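## Task

Read the lot number on the shelf edge under each foam block. Every foam block whose lot number shows up two or more times in the storeroom must end up on the desk, entirely on its top with nothing overhanging an edge. All other foam blocks stay on the shelf they started on. The robot must not fall or finish leaning.

## Robot and tools

ROBOT. A TidyBot++: a wheeled base 0.54 m long, 0.50 m wide and 0.38 m tall, with one seven-joint Kinova arm and a two-finger Robotiq gripper. The shoulder sits 0.12 m ahead of the base centre and 0.68 m above the floor. Cameras: base_camera (fixed on the base) and wrist_camera (looks along the hand). The arm begins folded, hand down, reaching at most 0.08 m beyond the base front. Segments: upper arm 0.42 m, forearm 0.31 m, hand 0.31 m.

FRAMES. Base frame: origin on the floor beneath the base centre, x ahead, y to the left, z up, in metres. Odometry frame is the base frame as it was at scene start. hand_pose is the midpoint between the finger pads, in the base frame; its z axis runs out along the fingers, and the fingers close along its y axis.

move. One action per call; all optional. "base" is an object of relative offsets from where the base is now, counted along its current axes: translate_m (metres, forward positive, -2 to 2), strafe_m (metres, left positive, -2 to 2), rotate_rad (radians, counter-clockwise positive, -6.3 to 6.3). "joints" is an object of absolute joint angles by name: joint_1_rad to joint_7_rad in radians, plus gripper_pos from 0 (open, about 85 mm gap) to 1 (closed). Ranges: joint_2_rad ±2.249, joint_4_rad ±2.579, joint_6_rad ±2.099, the others unlimited (they go the short way, so turn in steps under half a turn). joint_1_rad positive turns the arm clockwise seen from above, opposite to base rotation. "target" is one list of seven numbers, an absolute hand pose in the base frame: [x, y, z, qw, qx, qy, qz], metres then a unit quaternion. With "target", "joints" may carry only gripper_pos. "speeds" caps top speeds for this action: translate_m and strafe_m 0.05 to 0.5 m/s (give one only when both are used), rotate_rad 0.1 to 1.57 rad/s. "cameras" lists base_camera, wrist_camera or all ([] for none). "blocking" true (default) waits until all motion rests; false returns within about 0.5 s while motion continues. A move with nothing returns state and images only. Unknown keys make the call invalid; out-of-range values get it refused, and then the reply's later move, wait and finished_scene calls are skipped.

wait(seconds 0 to 10, cameras) lets time pass and reports. stop(cameras) brakes all running motion. zoom_image(camera, region [x0, y0, x1, y1] in pixels, top-left origin, at most 504 by 504) magnifies the latest image; use it to read lot numbers. read_manual gives licence text. finished_scene(scene) ends the current scene, given its number; it cannot be undone.

RESULTS. "move" reads done or the worst status. base_status, joint_status and hand_status each report done, moving, off_target (rested away from target, maybe still pushing), stopped, contact_stop or time_out (unrequested stops that cancel later calls in the reply), not_followed (a safety check held back the joint targets; "pose unreachable" or "joint command not followed" with a "cause:"), torque_fault, or limit_stop_at_motor_heat. Also printed: joint_positions, hand_pose, hand_target (where the hand would be with all joints on target), gripper_pos, base_odometry (x, y, heading in rad; from wheel turns, so slip looks like travel), base_tilt in degrees (forward, right), motor_effort in percent with the action's peak in brackets, Motor temperatures, on_its_own, ARM HIT, MOTOR HOT, and a "pictures" line naming the image order.

HINTS. After a target reports done the hand is usually within 3 cm; correct by adding (wanted minus hand_pose) to your last target. To hold still after a target, resend hand_target, not hand_pose. Gripper off_target at close means something is held; done at 1 means empty. A held load makes the arm sag; correct it rather than commanding joints to their read angles. Hand pointing down reaches about 0.94 m high at most, only near the base.

AVOID. The arm never steers around furniture and keeps pushing; no check prevents it hitting the base. Do not drive or turn while the arm is snagged above about 0.6 m, and avoid reaching far out from folded over nearby furniture or swinging a stretched arm sideways: the robot can tip. Back off or retract the arm to undo a lean. Hard hits can trip a torque fault (10 s arm stop). Long stretched holds heat motors toward a fault at 75 °C. Do not drop objects, release them while moving, slam, squeeze hard on something still resting, or swing loads fast. Loose objects may occasionally be nudged by outside pushes.

Each tool is called after "Call:" in YAML: its name, and indented under it one key for each argument.

## Session

Call:
move:

Scene clock: 0.00 s.
Motor temperatures (°C): [38 35 31 37 40 37 42]
base_odometry: x=+0.000 y=+0.000 heading=+0.000
base_tilt: forward=-0.4 right=+0.6
base_status: not commanded
joint_positions: joint_1_rad=-0.038 joint_2_rad=-0.374 joint_3_rad=+3.113 joint_4_rad=-2.523 joint_5_rad=-0.004 joint_6_rad=-0.911 joint_7_rad=+1.592 gripper_pos=+0.000
joint_status: not commanded
motor_effort: joint_1_rad=-1 joint_2_rad=-1 joint_3_rad=+1 joint_4_rad=+15 joint_5_rad=+1 joint_6_rad=+1 joint_7_rad=+0
hand_pose: x=+0.2532 y=+0.0103 z=+0.5912 quat_wxyz=(+0.003, +0.998, +0.042, +0.041) (m; base frame)
hand_target: x=+0.2524 y=+0.0102 z=+0.5907 quat_wxyz=(+0.003, +0.998, +0.042, +0.040) (m; base frame)
hand_status: not commanded
pictures: base_camera, wrist_camera
Images, in order (width x height): base_camera 644x364, wrist_camera 644x476.

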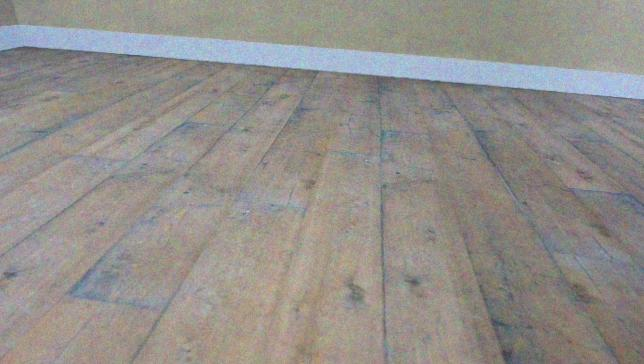

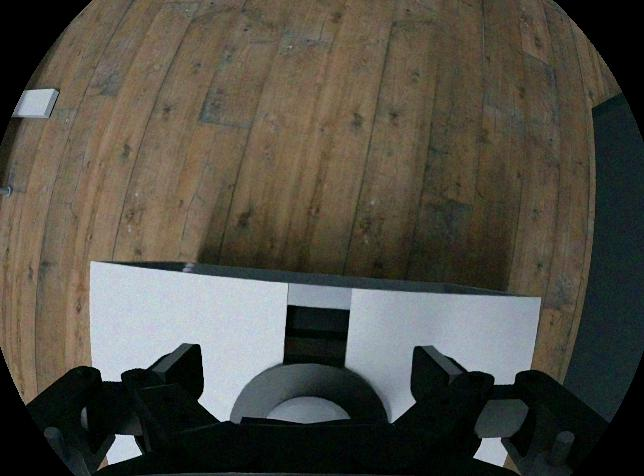

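Call:
move:
  joints: {"joint_6_rad":0.5,"joint_4_rad":-2.52}

Call:
move:
  base: {"rotate_rad":0.9}

Call:
move:
  base: {"rotate_rad":0.9}

Call:
move:
  base: {"rotate_rad":0.9}

Call:
move:
  base: {"rotate_rad":0.9}

Call:
move:
  base: {"rotate_rad":0.9}

Call:
move:
  base: {"rotate_rad":0.9}

Scene clock: 2.37 s.
Motor temperatures (°C): [38 35 31 37 40 37 42]
move: done
base_odometry: x=+0.000 y=+0.000 heading=+0.000
base_tilt: forward=-0.4 right=+0.6
base_status: not commanded
joint_positions: joint_1_rad=-0.038 joint_2_rad=-0.374 joint_3_rad=+3.113 joint_4_rad=-2.521 joint_5_rad=-0.004 joint_6_rad=+0.444 joint_7_rad=+1.592 gripper_pos=+0.000
joint_status: all done
motor_effort: joint_1_rad=+0(1) joint_2_rad=-5(6) joint_3_rad=+1(1) joint_4_rad=+19(21) joint_5_rad=+1(1) joint_6_rad=+9(9) joint_7_rad=+0(1)
hand_pose: x=+0.5362 y=+0.0298 z=+0.8612 quat_wxyz=(-0.011, +0.751, +0.034, +0.659) (m; base frame)
hand_target: x=+0.5382 y=+0.0301 z=+0.8788 quat_wxyz=(-0.012, +0.733, +0.033, +0.680) (m; base frame)
hand_status: not commanded
pictures: base_camera, wrist_camera
Images, in order (width x height): base_camera 644x364, wrist_camera 644x476.

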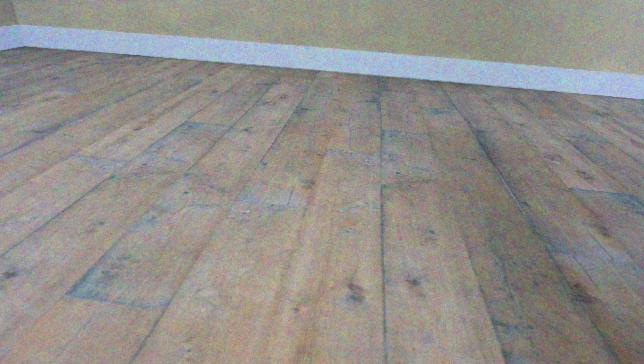

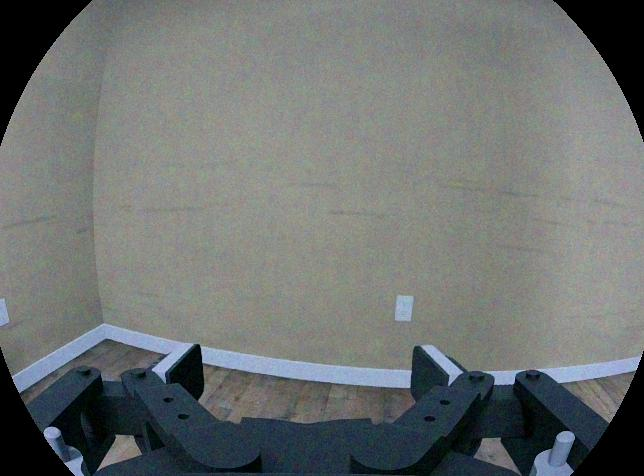

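Scene clock: 4.17 s.
Motor temperatures (°C): [38 35 31 37 40 37 42]
move: done
base_odometry: x=+0.000 y=+0.000 heading=+0.899
base_tilt: forward=-0.3 right=+0.6
base_status: done
joint_positions: joint_1_rad=-0.038 joint_2_rad=-0.374 joint_3_rad=+3.113 joint_4_rad=-2.521 joint_5_rad=-0.004 joint_6_rad=+0.445 joint_7_rad=+1.592 gripper_pos=+0.000
joint_status: not commanded
motor_effort: joint_1_rad=+0(2) joint_2_rad=-6(7) joint_3_rad=+1(2) joint_4_rad=+20(20) joint_5_rad=+1(1) joint_6_rad=+8(9) joint_7_rad=+0(1)
hand_pose: x=+0.5362 y=+0.0299 z=+0.8613 quat_wxyz=(-0.011, +0.751, +0.034, +0.659) (m; base frame)
hand_target: x=+0.5382 y=+0.0301 z=+0.8788 quat_wxyz=(-0.012, +0.733, +0.033, +0.680) (m; base frame)
hand_status: not commanded
pictures: base_camera, wrist_camera
Images, in order (width x height): base_camera 644x364, wrist_camera 644x476.

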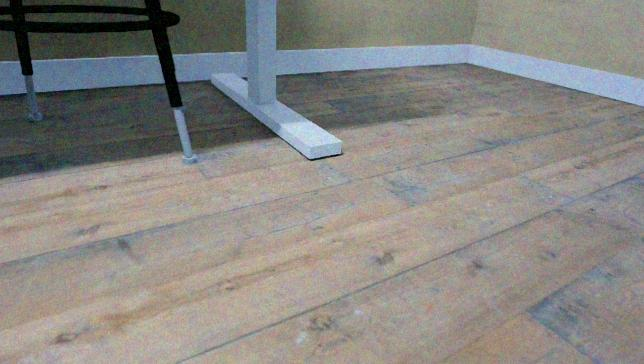

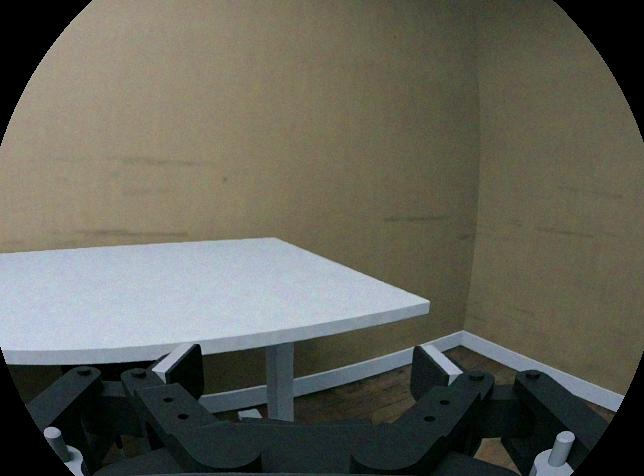

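Scene clock: 5.97 s.
Motor temperatures (°C): [38 35 31 37 40 38 42]
move: done
base_odometry: x=+0.000 y=+0.000 heading=+1.799
base_tilt: forward=-0.3 right=+0.6
base_status: done
joint_positions: joint_1_rad=-0.038 joint_2_rad=-0.374 joint_3_rad=+3.113 joint_4_rad=-2.521 joint_5_rad=-0.004 joint_6_rad=+0.445 joint_7_rad=+1.592 gripper_pos=+0.000
joint_status: not commanded
motor_effort: joint_1_rad=-1(2) joint_2_rad=-6(7) joint_3_rad=+1(2) joint_4_rad=+20(20) joint_5_rad=+1(1) joint_6_rad=+9(9) joint_7_rad=+0(1)
hand_pose: x=+0.5362 y=+0.0299 z=+0.8613 quat_wxyz=(-0.011, +0.751, +0.034, +0.659) (m; base frame)
hand_target: x=+0.5382 y=+0.0301 z=+0.8788 quat_wxyz=(-0.012, +0.733, +0.033, +0.680) (m; base frame)
hand_status: not commanded
pictures: base_camera, wrist_camera
Images, in order (width x height): base_camera 644x364, wrist_camera 644x476.

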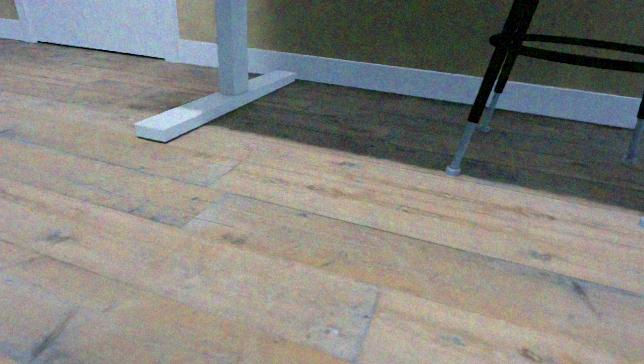

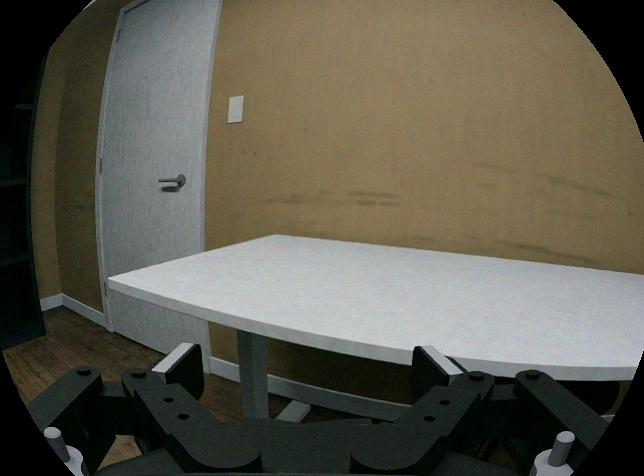

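Scene clock: 7.77 s.
Motor temperatures (°C): [38 35 31 37 40 38 42]
move: done
base_odometry: x=+0.000 y=+0.000 heading=+2.698
base_tilt: forward=-0.4 right=+0.6
base_status: done
joint_positions: joint_1_rad=-0.038 joint_2_rad=-0.374 joint_3_rad=+3.113 joint_4_rad=-2.521 joint_5_rad=-0.004 joint_6_rad=+0.445 joint_7_rad=+1.592 gripper_pos=+0.000
joint_status: not commanded
motor_effort: joint_1_rad=-1(1) joint_2_rad=-6(7) joint_3_rad=+1(2) joint_4_rad=+20(21) joint_5_rad=+1(1) joint_6_rad=+9(9) joint_7_rad=+0(1)
hand_pose: x=+0.5362 y=+0.0299 z=+0.8614 quat_wxyz=(-0.011, +0.751, +0.034, +0.659) (m; base frame)
hand_target: x=+0.5382 y=+0.0301 z=+0.8788 quat_wxyz=(-0.012, +0.733, +0.033, +0.680) (m; base frame)
hand_status: not commanded
pictures: base_camera, wrist_camera
Images, in order (width x height): base_camera 644x364, wrist_camera 644x476.

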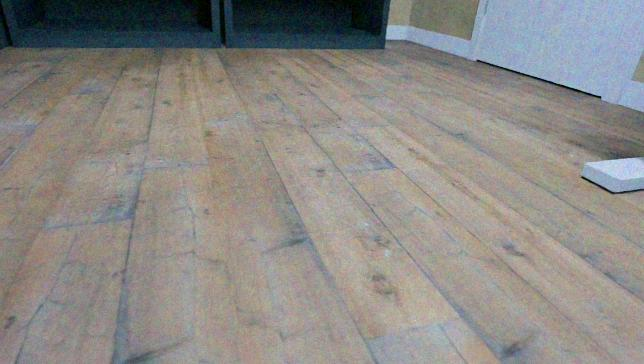

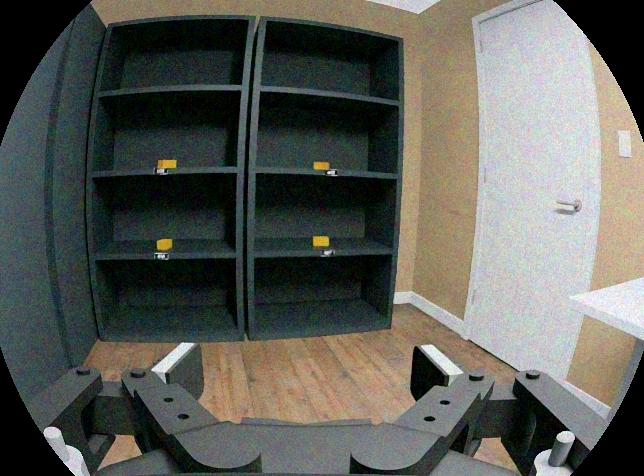

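Scene clock: 9.57 s.
Motor temperatures (°C): [38 35 31 37 40 38 42]
move: done
base_odometry: x=+0.000 y=+0.000 heading=-2.686
base_tilt: forward=-0.4 right=+0.6
base_status: done
joint_positions: joint_1_rad=-0.038 joint_2_rad=-0.374 joint_3_rad=+3.112 joint_4_rad=-2.521 joint_5_rad=-0.004 joint_6_rad=+0.445 joint_7_rad=+1.592 gripper_pos=+0.000
joint_status: not commanded
motor_effort: joint_1_rad=-1(2) joint_2_rad=-6(7) joint_3_rad=+1(2) joint_4_rad=+20(21) joint_5_rad=+1(1) joint_6_rad=+9(10) joint_7_rad=+0(1)
hand_pose: x=+0.5362 y=+0.0300 z=+0.8614 quat_wxyz=(-0.011, +0.751, +0.034, +0.659) (m; base frame)
hand_target: x=+0.5382 y=+0.0301 z=+0.8788 quat_wxyz=(-0.012, +0.733, +0.033, +0.680) (m; base frame)
hand_status: not commanded
pictures: base_camera, wrist_camera
Images, in order (width x height): base_camera 644x364, wrist_camera 644x476.

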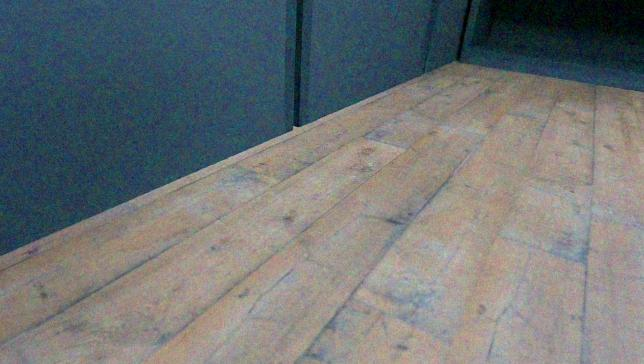

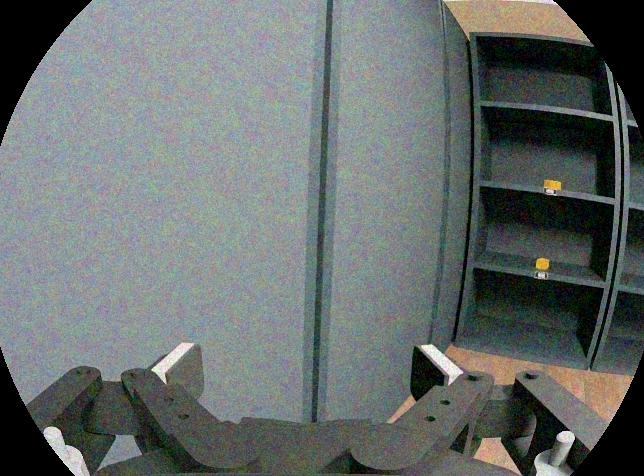

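Scene clock: 11.37 s.
Motor temperatures (°C): [38 35 31 37 40 38 42]
move: done
base_odometry: x=+0.000 y=+0.000 heading=-1.787
base_tilt: forward=-0.4 right=+0.6
base_status: done
joint_positions: joint_1_rad=-0.038 joint_2_rad=-0.374 joint_3_rad=+3.112 joint_4_rad=-2.521 joint_5_rad=-0.004 joint_6_rad=+0.445 joint_7_rad=+1.592 gripper_pos=+0.000
joint_status: not commanded
motor_effort: joint_1_rad=+0(2) joint_2_rad=-5(7) joint_3_rad=+1(2) joint_4_rad=+20(21) joint_5_rad=+1(1) joint_6_rad=+9(9) joint_7_rad=+0(1)
hand_pose: x=+0.5362 y=+0.0300 z=+0.8614 quat_wxyz=(-0.011, +0.751, +0.034, +0.659) (m; base frame)
hand_target: x=+0.5382 y=+0.0301 z=+0.8788 quat_wxyz=(-0.012, +0.733, +0.033, +0.680) (m; base frame)
hand_status: not commanded
pictures: base_camera, wrist_camera
Images, in order (width x height): base_camera 644x364, wrist_camera 644x476.

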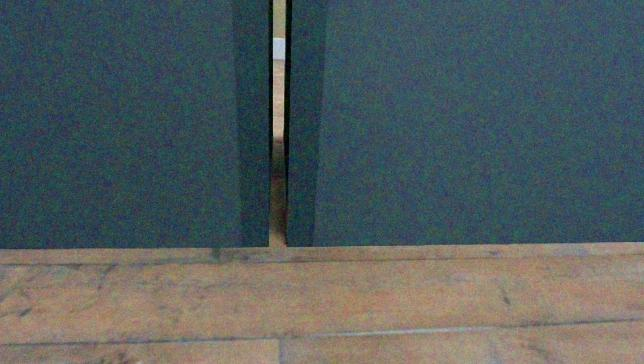

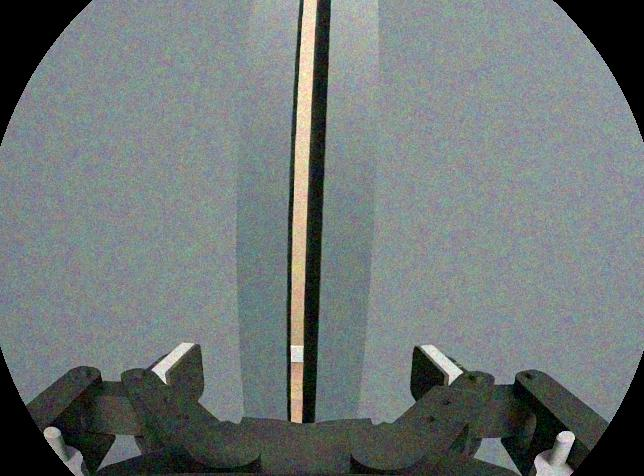

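Scene clock: 13.17 s.
Motor temperatures (°C): [38 35 31 37 40 38 42]
move: done
base_odometry: x=+0.000 y=+0.000 heading=-0.888
base_tilt: forward=-0.3 right=+0.6
base_status: done
joint_positions: joint_1_rad=-0.038 joint_2_rad=-0.374 joint_3_rad=+3.112 joint_4_rad=-2.521 joint_5_rad=-0.004 joint_6_rad=+0.445 joint_7_rad=+1.592 gripper_pos=+0.000
joint_status: not commanded
motor_effort: joint_1_rad=+0(2) joint_2_rad=-5(7) joint_3_rad=+1(2) joint_4_rad=+21(21) joint_5_rad=+1(1) joint_6_rad=+9(9) joint_7_rad=+0(1)
hand_pose: x=+0.5362 y=+0.0300 z=+0.8614 quat_wxyz=(-0.011, +0.751, +0.034, +0.659) (m; base frame)
hand_target: x=+0.5382 y=+0.0301 z=+0.8788 quat_wxyz=(-0.012, +0.733, +0.033, +0.680) (m; base frame)
hand_status: not commanded
pictures: base_camera, wrist_camera
Images, in order (width x height): base_camera 644x364, wrist_camera 644x476.

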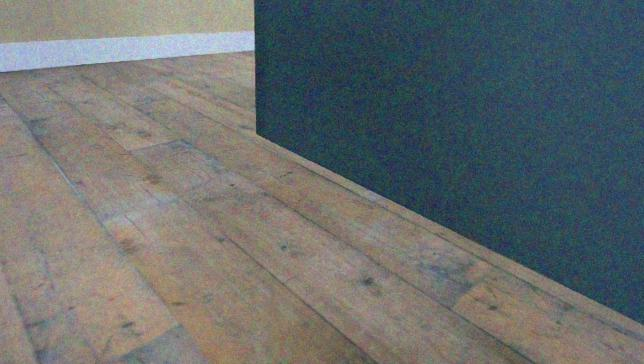

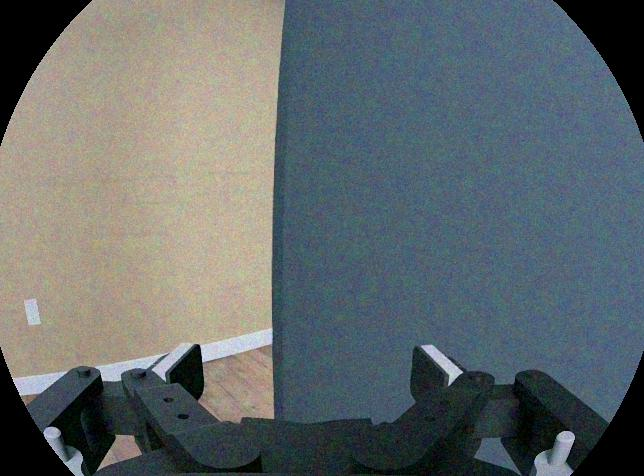

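Call:
move:
  base: {"rotate_rad":-2.46}
  cameras: []

Call:
move:
  base: {"translate_m":0.7}

Call:
zoom_image:
  camera: "wrist_camera"
  region: [20, 100, 270, 300]

Call:
zoom_image:
  camera: "wrist_camera"
  region: [250, 100, 500, 300]

Scene clock: 16.60 s.
Motor temperatures (°C): [38 35 31 37 40 38 42]
move: done
base_odometry: x=+0.000 y=+0.000 heading=+2.936
base_tilt: forward=-0.3 right=+0.6
base_status: done
joint_positions: joint_1_rad=-0.038 joint_2_rad=-0.374 joint_3_rad=+3.112 joint_4_rad=-2.521 joint_5_rad=-0.004 joint_6_rad=+0.446 joint_7_rad=+1.592 gripper_pos=+0.000
joint_status: not commanded
motor_effort: joint_1_rad=+0(2) joint_2_rad=-6(7) joint_3_rad=+1(2) joint_4_rad=+19(20) joint_5_rad=+1(1) joint_6_rad=+9(9) joint_7_rad=+0(1)
hand_pose: x=+0.5362 y=+0.0302 z=+0.8615 quat_wxyz=(-0.011, +0.751, +0.034, +0.659) (m; base frame)
hand_target: x=+0.5382 y=+0.0301 z=+0.8788 quat_wxyz=(-0.012, +0.733, +0.033, +0.680) (m; base frame)
hand_status: not commanded
pictures: none
No camera images: "cameras" was empty.

Scene clock: 19.33 s.
Motor temperatures (°C): [38 35 31 37 40 38 42]
move: done
base_odometry: x=-0.685 y=+0.143 heading=+2.936
base_tilt: forward=-0.3 right=+0.6
base_status: done
joint_positions: joint_1_rad=-0.038 joint_2_rad=-0.375 joint_3_rad=+3.112 joint_4_rad=-2.521 joint_5_rad=-0.004 joint_6_rad=+0.448 joint_7_rad=+1.592 gripper_pos=+0.000
joint_status: not commanded
motor_effort: joint_1_rad=+0(1) joint_2_rad=-5(8) joint_3_rad=+1(1) joint_4_rad=+19(21) joint_5_rad=+1(1) joint_6_rad=+9(9) joint_7_rad=+0(1)
hand_pose: x=+0.5361 y=+0.0302 z=+0.8626 quat_wxyz=(-0.011, +0.750, +0.034, +0.661) (m; base frame)
hand_target: x=+0.5382 y=+0.0301 z=+0.8788 quat_wxyz=(-0.012, +0.733, +0.033, +0.680) (m; base frame)
hand_status: not commanded
pictures: base_camera, wrist_camera
Images, in order (width x height): base_camera 644x364, wrist_camera 644x476.

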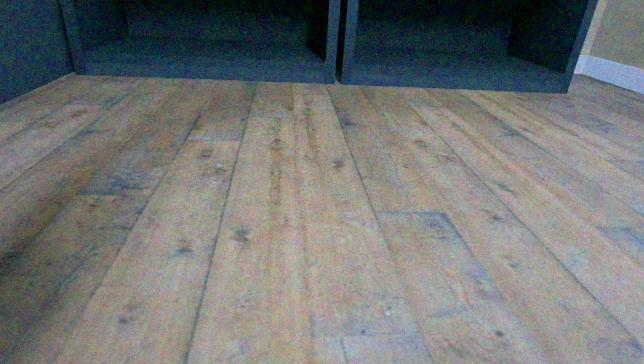

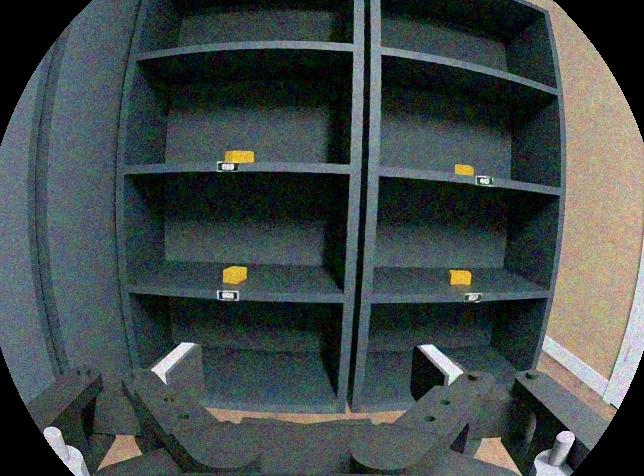

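Scaled by 2.016.

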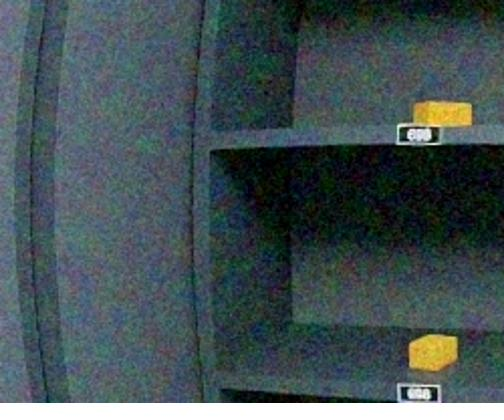

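Scaled by 2.016.

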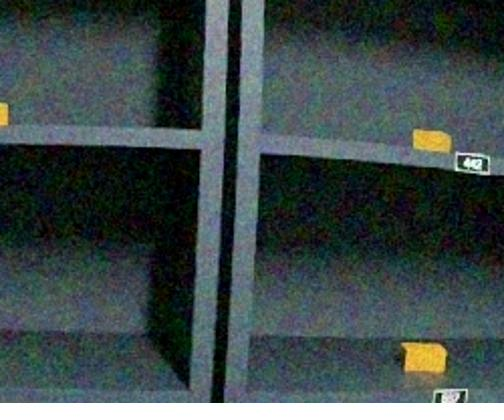

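Call:
move:
  base: {"translate_m":0.35}

Call:
zoom_image:
  camera: "wrist_camera"
  region: [150, 120, 290, 340]

Call:
zoom_image:
  camera: "wrist_camera"
  region: [440, 120, 580, 340]

Scene clock: 21.50 s.
Motor temperatures (°C): [38 35 31 37 40 38 42]
move: done
base_odometry: x=-1.028 y=+0.215 heading=+2.935
base_tilt: forward=-0.3 right=+0.6
base_status: done
joint_positions: joint_1_rad=-0.038 joint_2_rad=-0.373 joint_3_rad=+3.112 joint_4_rad=-2.521 joint_5_rad=-0.004 joint_6_rad=+0.449 joint_7_rad=+1.592 gripper_pos=+0.000
joint_status: not commanded
motor_effort: joint_1_rad=-1(1) joint_2_rad=-5(9) joint_3_rad=+1(1) joint_4_rad=+20(21) joint_5_rad=+1(1) joint_6_rad=+9(9) joint_7_rad=+0(1)
hand_pose: x=+0.5365 y=+0.0302 z=+0.8620 quat_wxyz=(-0.011, +0.750, +0.034, +0.660) (m; base frame)
hand_target: x=+0.5382 y=+0.0301 z=+0.8788 quat_wxyz=(-0.012, +0.733, +0.033, +0.680) (m; base frame)
hand_status: not commanded
pictures: base_camera, wrist_camera
Images, in order (width x height): base_camera 644x364, wrist_camera 644x476.

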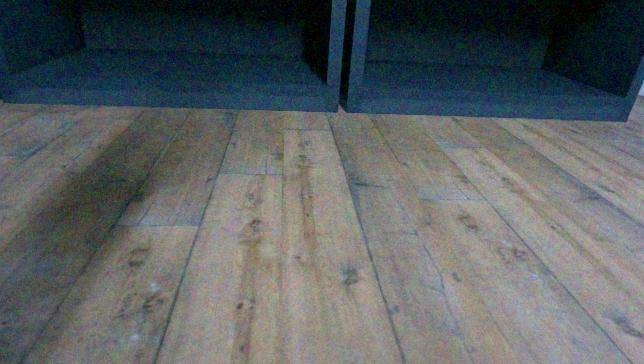

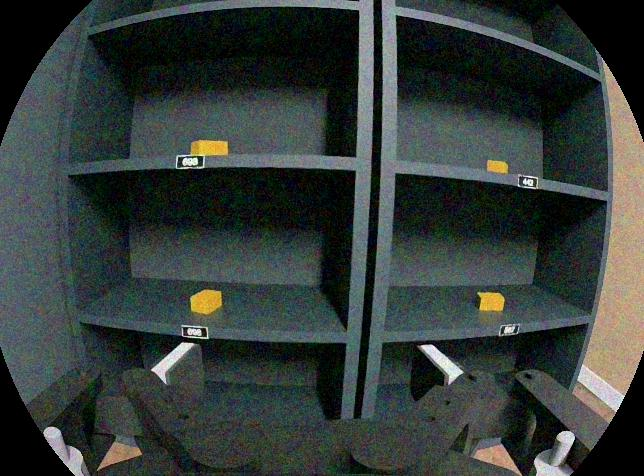

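Scaled by 2.291.

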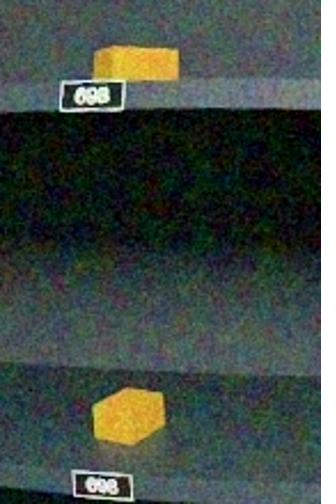

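Scaled by 2.291.

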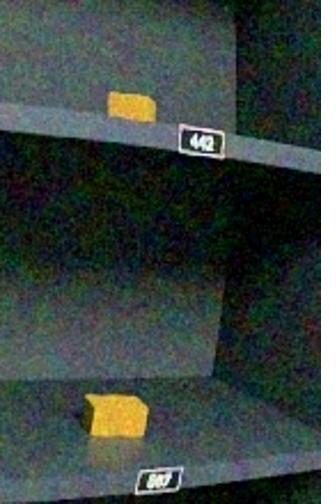

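Call:
move:
  base: {"strafe_m":0.3}

Call:
zoom_image:
  camera: "wrist_camera"
  region: [240, 120, 380, 360]

Call:
move:
  base: {"strafe_m":-0.75}

Call:
zoom_image:
  camera: "wrist_camera"
  region: [260, 120, 400, 360]

Scene clock: 23.70 s.
Motor temperatures (°C): [38 35 31 37 40 38 42]
move: done
base_odometry: x=-1.090 y=-0.079 heading=+2.934
base_tilt: forward=-0.3 right=+0.6
base_status: done
joint_positions: joint_1_rad=-0.038 joint_2_rad=-0.373 joint_3_rad=+3.112 joint_4_rad=-2.521 joint_5_rad=-0.004 joint_6_rad=+0.449 joint_7_rad=+1.592 gripper_pos=+0.000
joint_status: not commanded
motor_effort: joint_1_rad=+0(2) joint_2_rad=-5(7) joint_3_rad=+1(3) joint_4_rad=+20(21) joint_5_rad=+1(1) joint_6_rad=+8(10) joint_7_rad=+0(1)
hand_pose: x=+0.5365 y=+0.0303 z=+0.8621 quat_wxyz=(-0.011, +0.750, +0.034, +0.660) (m; base frame)
hand_target: x=+0.5382 y=+0.0301 z=+0.8788 quat_wxyz=(-0.012, +0.733, +0.033, +0.680) (m; base frame)
hand_status: not commanded
pictures: base_camera, wrist_camera
Images, in order (width x height): base_camera 644x364, wrist_camera 644x476.

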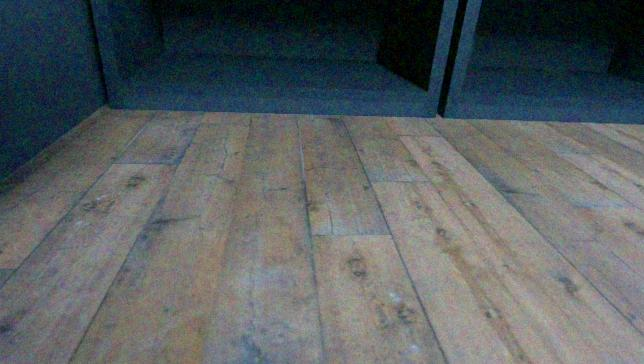

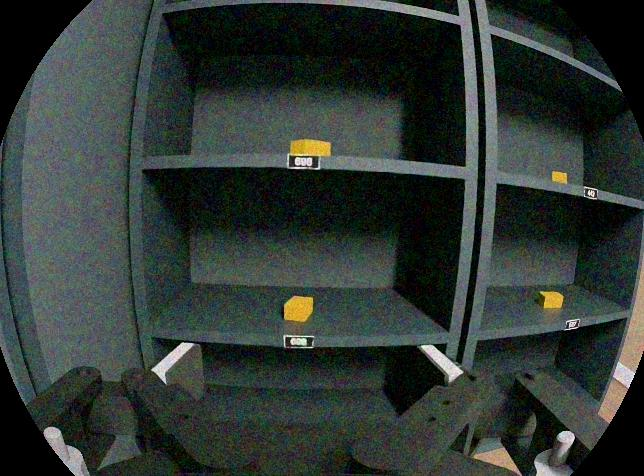

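Scaled by 2.100.

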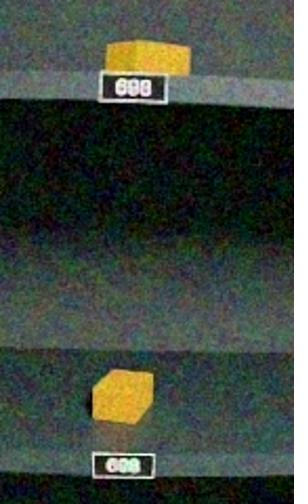

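Scene clock: 26.77 s.
Motor temperatures (°C): [38 35 31 37 40 38 42]
move: done
base_odometry: x=-0.935 y=+0.655 heading=+2.933
base_tilt: forward=-0.3 right=+0.6
base_status: done
joint_positions: joint_1_rad=-0.038 joint_2_rad=-0.373 joint_3_rad=+3.112 joint_4_rad=-2.521 joint_5_rad=-0.004 joint_6_rad=+0.449 joint_7_rad=+1.592 gripper_pos=+0.000
joint_status: not commanded
motor_effort: joint_1_rad=+0(1) joint_2_rad=-5(7) joint_3_rad=+1(2) joint_4_rad=+20(21) joint_5_rad=+1(1) joint_6_rad=+8(10) joint_7_rad=+0(1)
hand_pose: x=+0.5365 y=+0.0303 z=+0.8621 quat_wxyz=(-0.011, +0.750, +0.034, +0.660) (m; base frame)
hand_target: x=+0.5382 y=+0.0301 z=+0.8788 quat_wxyz=(-0.012, +0.733, +0.033, +0.680) (m; base frame)
hand_status: not commanded
pictures: base_camera, wrist_camera
Images, in order (width x height): base_camera 644x364, wrist_camera 644x476.

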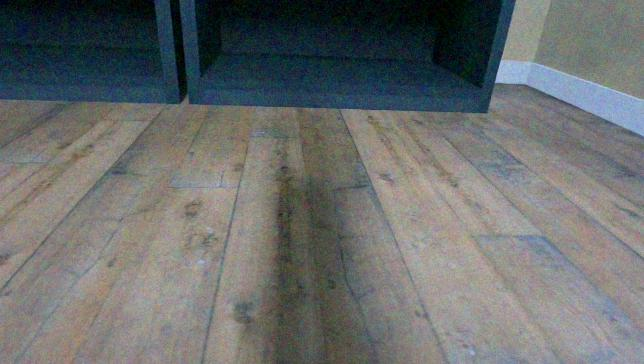

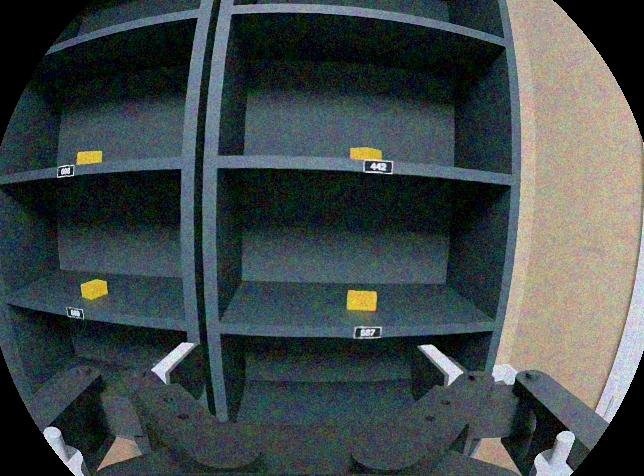

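Scaled by 2.100.

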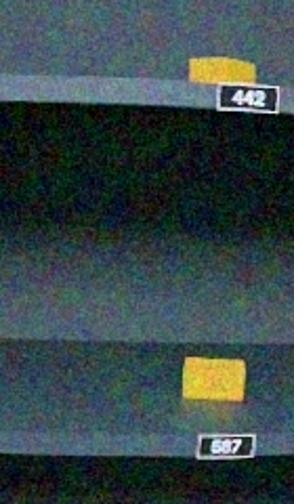

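Call:
move:
  base: {"translate_m":-1.75}
  cameras: []

Call:
move:
  base: {"rotate_rad":2.5}

Scene clock: 32.23 s.
Motor temperatures (°C): [38 35 31 37 40 38 42]
move: done
base_odometry: x=+0.777 y=+0.292 heading=+2.933
base_tilt: forward=-0.4 right=+0.6
base_status: done
joint_positions: joint_1_rad=-0.038 joint_2_rad=-0.373 joint_3_rad=+3.112 joint_4_rad=-2.521 joint_5_rad=-0.004 joint_6_rad=+0.450 joint_7_rad=+1.592 gripper_pos=+0.000
joint_status: not commanded
motor_effort: joint_1_rad=+0(1) joint_2_rad=-5(8) joint_3_rad=+1(1) joint_4_rad=+19(21) joint_5_rad=+1(1) joint_6_rad=+9(10) joint_7_rad=+0(1)
hand_pose: x=+0.5365 y=+0.0303 z=+0.8626 quat_wxyz=(-0.011, +0.750, +0.034, +0.661) (m; base frame)
hand_target: x=+0.5382 y=+0.0301 z=+0.8788 quat_wxyz=(-0.012, +0.733, +0.033, +0.680) (m; base frame)
hand_status: not commanded
pictures: none
No camera images: "cameras" was empty.

Scene clock: 35.13 s.
Motor temperatures (°C): [38 35 31 37 40 38 42]
move: done
base_odometry: x=+0.777 y=+0.292 heading=-0.851
base_tilt: forward=-0.3 right=+0.6
base_status: done
joint_positions: joint_1_rad=-0.038 joint_2_rad=-0.373 joint_3_rad=+3.112 joint_4_rad=-2.521 joint_5_rad=-0.004 joint_6_rad=+0.450 joint_7_rad=+1.592 gripper_pos=+0.000
joint_status: not commanded
motor_effort: joint_1_rad=-1(1) joint_2_rad=-5(8) joint_3_rad=+1(2) joint_4_rad=+19(21) joint_5_rad=+1(1) joint_6_rad=+9(9) joint_7_rad=+0(1)
hand_pose: x=+0.5365 y=+0.0303 z=+0.8626 quat_wxyz=(-0.011, +0.750, +0.034, +0.661) (m; base frame)
hand_target: x=+0.5382 y=+0.0301 z=+0.8788 quat_wxyz=(-0.012, +0.733, +0.033, +0.680) (m; base frame)
hand_status: not commanded
pictures: base_camera, wrist_camera
Images, in order (width x height): base_camera 644x364, wrist_camera 644x476.

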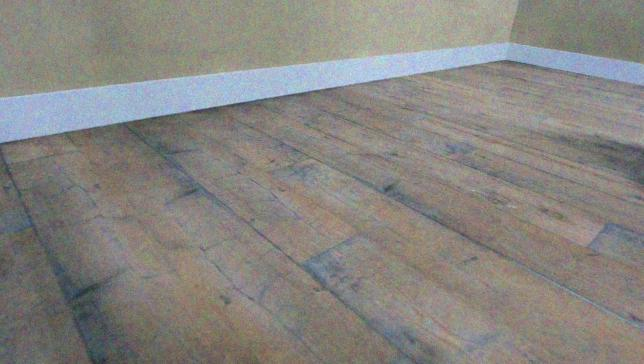

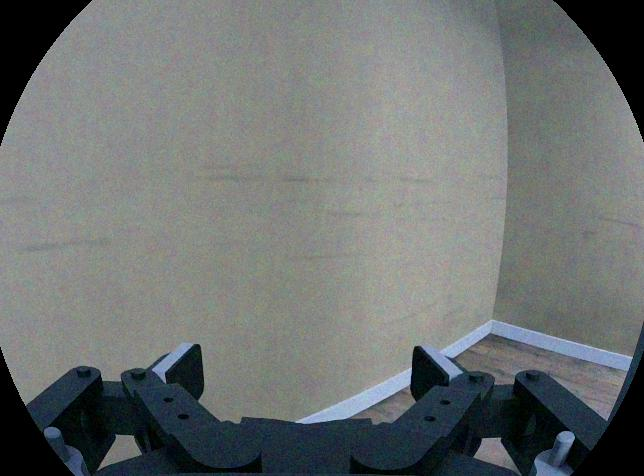

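Call:
move:
  base: {"rotate_rad":-0.934}
  cameras: []

Call:
move:
  base: {"strafe_m":0.65}

Scene clock: 37.63 s.
Motor temperatures (°C): [38 35 31 37 40 38 42]
move: done
base_odometry: x=+0.777 y=+0.292 heading=-1.784
base_tilt: forward=-0.4 right=+0.6
base_status: done
joint_positions: joint_1_rad=-0.038 joint_2_rad=-0.373 joint_3_rad=+3.113 joint_4_rad=-2.521 joint_5_rad=-0.004 joint_6_rad=+0.450 joint_7_rad=+1.592 gripper_pos=+0.000
joint_status: not commanded
motor_effort: joint_1_rad=+0(2) joint_2_rad=-5(7) joint_3_rad=+1(2) joint_4_rad=+20(20) joint_5_rad=+1(1) joint_6_rad=+9(10) joint_7_rad=+0(1)
hand_pose: x=+0.5365 y=+0.0299 z=+0.8626 quat_wxyz=(-0.011, +0.750, +0.034, +0.661) (m; base frame)
hand_target: x=+0.5382 y=+0.0301 z=+0.8788 quat_wxyz=(-0.012, +0.733, +0.033, +0.680) (m; base frame)
hand_status: not commanded
pictures: none
No camera images: "cameras" was empty.

Scene clock: 40.30 s.
Motor temperatures (°C): [38 35 31 37 40 38 42]
move: done
base_odometry: x=+1.412 y=+0.155 heading=-1.784
base_tilt: forward=-0.3 right=+0.6
base_status: done
joint_positions: joint_1_rad=-0.038 joint_2_rad=-0.373 joint_3_rad=+3.113 joint_4_rad=-2.521 joint_5_rad=-0.004 joint_6_rad=+0.450 joint_7_rad=+1.592 gripper_pos=+0.000
joint_status: not commanded
motor_effort: joint_1_rad=+0(1) joint_2_rad=-6(7) joint_3_rad=+1(2) joint_4_rad=+20(20) joint_5_rad=+1(1) joint_6_rad=+9(9) joint_7_rad=+0(1)
hand_pose: x=+0.5365 y=+0.0299 z=+0.8627 quat_wxyz=(-0.011, +0.750, +0.034, +0.661) (m; base frame)
hand_target: x=+0.5382 y=+0.0301 z=+0.8788 quat_wxyz=(-0.012, +0.733, +0.033, +0.680) (m; base frame)
hand_status: not commanded
pictures: base_camera, wrist_camera
Images, in order (width x height): base_camera 644x364, wrist_camera 644x476.

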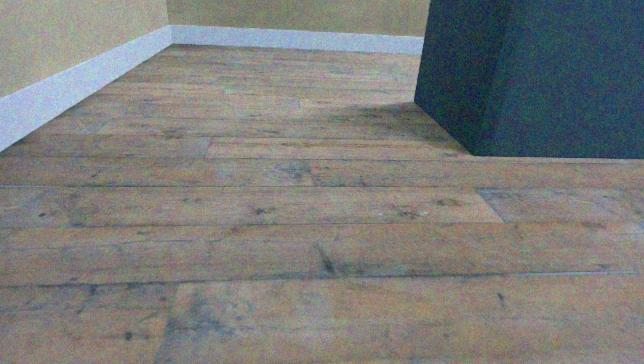

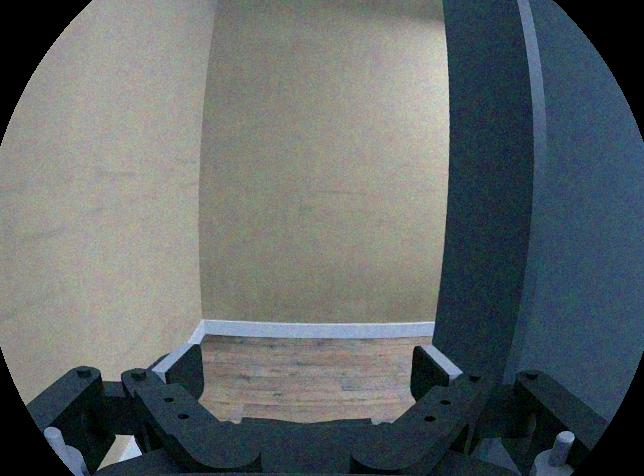

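Call:
move:
  base: {"strafe_m":0.13,"translate_m":0.6}
  cameras: []

Call:
move:
  base: {"translate_m":1.05}
  joints: {"joint_6_rad":-0.1}

Call:
move:
  base: {"rotate_rad":-1.57}
  joints: {"joint_6_rad":0.5}

Scene clock: 43.17 s.
Motor temperatures (°C): [38 35 31 37 40 38 42]
move: done
base_odometry: x=+1.412 y=-0.459 heading=-1.784
base_tilt: forward=-0.3 right=+0.6
base_status: done
joint_positions: joint_1_rad=-0.038 joint_2_rad=-0.374 joint_3_rad=+3.113 joint_4_rad=-2.521 joint_5_rad=-0.004 joint_6_rad=+0.450 joint_7_rad=+1.592 gripper_pos=+0.000
joint_status: not commanded
motor_effort: joint_1_rad=+0(1) joint_2_rad=-5(8) joint_3_rad=+1(1) joint_4_rad=+19(21) joint_5_rad=+1(1) joint_6_rad=+9(9) joint_7_rad=+0(1)
hand_pose: x=+0.5363 y=+0.0299 z=+0.8632 quat_wxyz=(-0.011, +0.749, +0.034, +0.661) (m; base frame)
hand_target: x=+0.5382 y=+0.0301 z=+0.8788 quat_wxyz=(-0.012, +0.733, +0.033, +0.680) (m; base frame)
hand_status: not commanded
pictures: none
No camera images: "cameras" was empty.

Scene clock: 46.60 s.
Motor temperatures (°C): [38 35 31 37 40 38 42]
move: done
base_odometry: x=+1.191 y=-1.486 heading=-1.783
base_tilt: forward=-0.3 right=+0.6
base_status: done
joint_positions: joint_1_rad=-0.038 joint_2_rad=-0.378 joint_3_rad=+3.113 joint_4_rad=-2.521 joint_5_rad=-0.004 joint_6_rad=-0.064 joint_7_rad=+1.592 gripper_pos=+0.000
joint_status: all done
motor_effort: joint_1_rad=+0(1) joint_2_rad=-5(7) joint_3_rad=+1(1) joint_4_rad=+19(22) joint_5_rad=+1(1) joint_6_rad=+8(9) joint_7_rad=+0(1)
hand_pose: x=+0.4774 y=+0.0252 z=+0.7179 quat_wxyz=(-0.006, +0.892, +0.039, +0.451) (m; base frame)
hand_target: x=+0.4709 y=+0.0247 z=+0.7076 quat_wxyz=(-0.006, +0.901, +0.039, +0.433) (m; base frame)
hand_status: not commanded
pictures: base_camera, wrist_camera
Images, in order (width x height): base_camera 644x364, wrist_camera 644x476.

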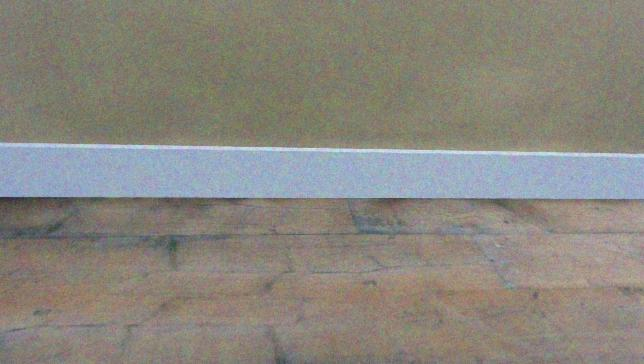

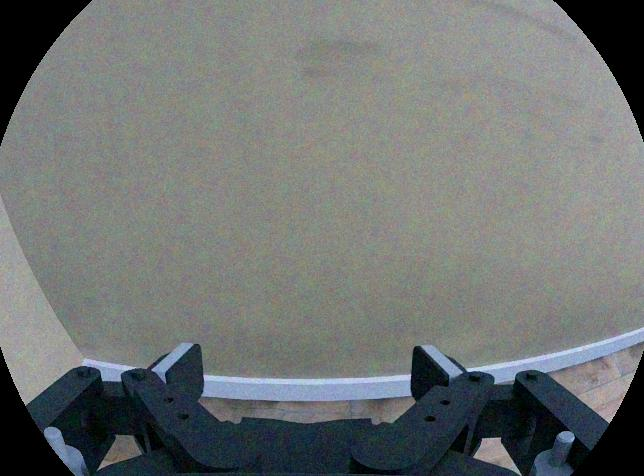

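Scene clock: 48.90 s.
Motor temperatures (°C): [38 35 31 37 40 38 42]
move: done
base_odometry: x=+1.190 y=-1.486 heading=+2.931
base_tilt: forward=-0.3 right=+0.6
base_status: done
joint_positions: joint_1_rad=-0.038 joint_2_rad=-0.378 joint_3_rad=+3.113 joint_4_rad=-2.519 joint_5_rad=-0.004 joint_6_rad=+0.454 joint_7_rad=+1.592 gripper_pos=+0.000
joint_status: all done
motor_effort: joint_1_rad=+0(2) joint_2_rad=-6(7) joint_3_rad=+1(2) joint_4_rad=+20(22) joint_5_rad=+1(1) joint_6_rad=+9(10) joint_7_rad=+0(1)
hand_pose: x=+0.5362 y=+0.0298 z=+0.8672 quat_wxyz=(-0.011, +0.746, +0.033, +0.665) (m; base frame)
hand_target: x=+0.5382 y=+0.0301 z=+0.8788 quat_wxyz=(-0.012, +0.733, +0.033, +0.680) (m; base frame)
hand_status: not commanded
pictures: base_camera, wrist_camera
Images, in order (width x height): base_camera 644x364, wrist_camera 644x476.

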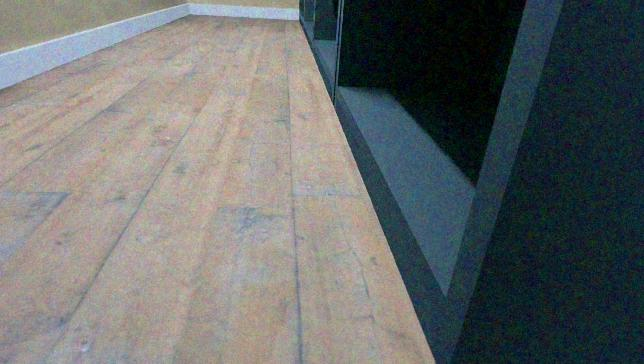

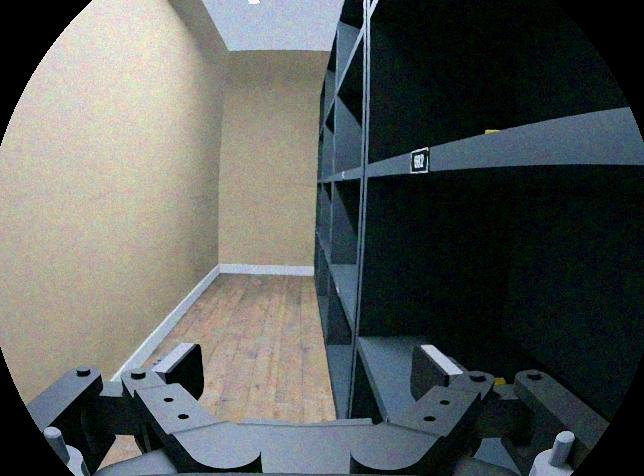

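Call:
move:
  base: {"strafe_m":0.3}
  cameras: []

Call:
move:
  base: {"translate_m":0.3}
  joints: {"joint_1_rad":0.9}

Call:
zoom_image:
  camera: "wrist_camera"
  region: [200, 100, 500, 400]

Scene clock: 51.20 s.
Motor temperatures (°C): [38 35 31 37 40 38 42]
move: done
base_odometry: x=+1.128 y=-1.779 heading=+2.930
base_tilt: forward=-0.4 right=+0.6
base_status: done
joint_positions: joint_1_rad=-0.038 joint_2_rad=-0.378 joint_3_rad=+3.113 joint_4_rad=-2.519 joint_5_rad=-0.004 joint_6_rad=+0.454 joint_7_rad=+1.592 gripper_pos=+0.000
joint_status: not commanded
motor_effort: joint_1_rad=+0(1) joint_2_rad=-6(6) joint_3_rad=+1(3) joint_4_rad=+20(20) joint_5_rad=+1(1) joint_6_rad=+9(10) joint_7_rad=+0(1)
hand_pose: x=+0.5362 y=+0.0299 z=+0.8672 quat_wxyz=(-0.011, +0.746, +0.034, +0.665) (m; base frame)
hand_target: x=+0.5382 y=+0.0301 z=+0.8788 quat_wxyz=(-0.012, +0.733, +0.033, +0.680) (m; base frame)
hand_status: not commanded
pictures: none
No camera images: "cameras" was empty.

Scene clock: 53.43 s.
Motor temperatures (°C): [38 35 31 37 40 38 42]
move: done
base_odometry: x=+0.834 y=-1.716 heading=+2.931
base_tilt: forward=-0.3 right=+0.6
base_status: done
joint_positions: joint_1_rad=+0.882 joint_2_rad=-0.375 joint_3_rad=+3.113 joint_4_rad=-2.519 joint_5_rad=-0.004 joint_6_rad=+0.454 joint_7_rad=+1.592 gripper_pos=+0.000
joint_status: all done
motor_effort: joint_1_rad=-1(2) joint_2_rad=-6(9) joint_3_rad=+1(2) joint_4_rad=+20(21) joint_5_rad=+1(1) joint_6_rad=+9(10) joint_7_rad=+0(1)
hand_pose: x=+0.3960 y=-0.3142 z=+0.8659 quat_wxyz=(+0.285, +0.684, -0.302, +0.600) (m; base frame)
hand_target: x=+0.3911 y=-0.3203 z=+0.8788 quat_wxyz=(+0.297, +0.668, -0.302, +0.612) (m; base frame)
hand_status: not commanded
pictures: base_camera, wrist_camera
Images, in order (width x height): base_camera 644x364, wrist_camera 644x476.

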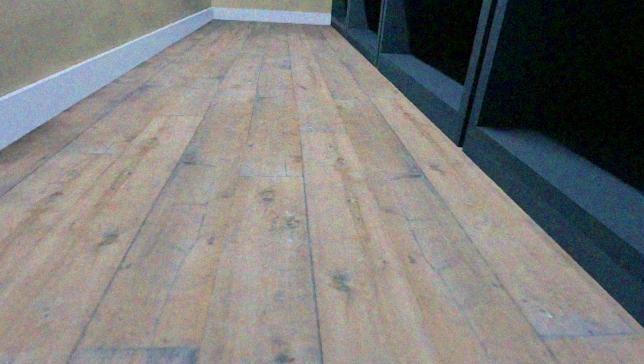

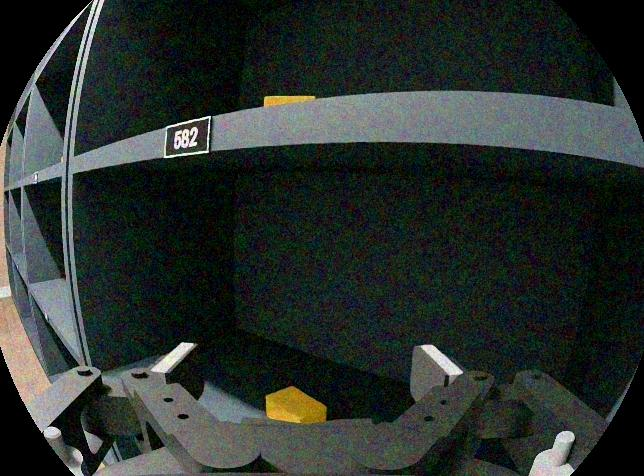

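Scaled by 1.680.

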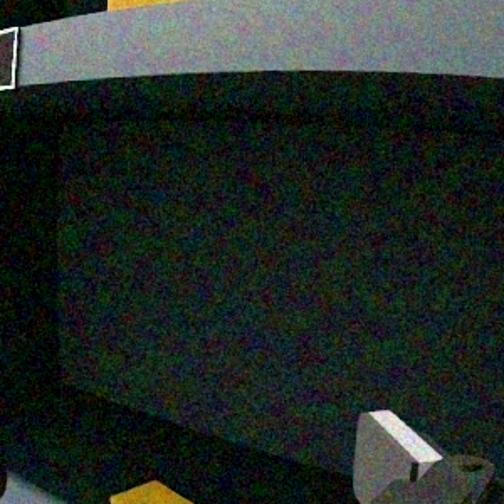

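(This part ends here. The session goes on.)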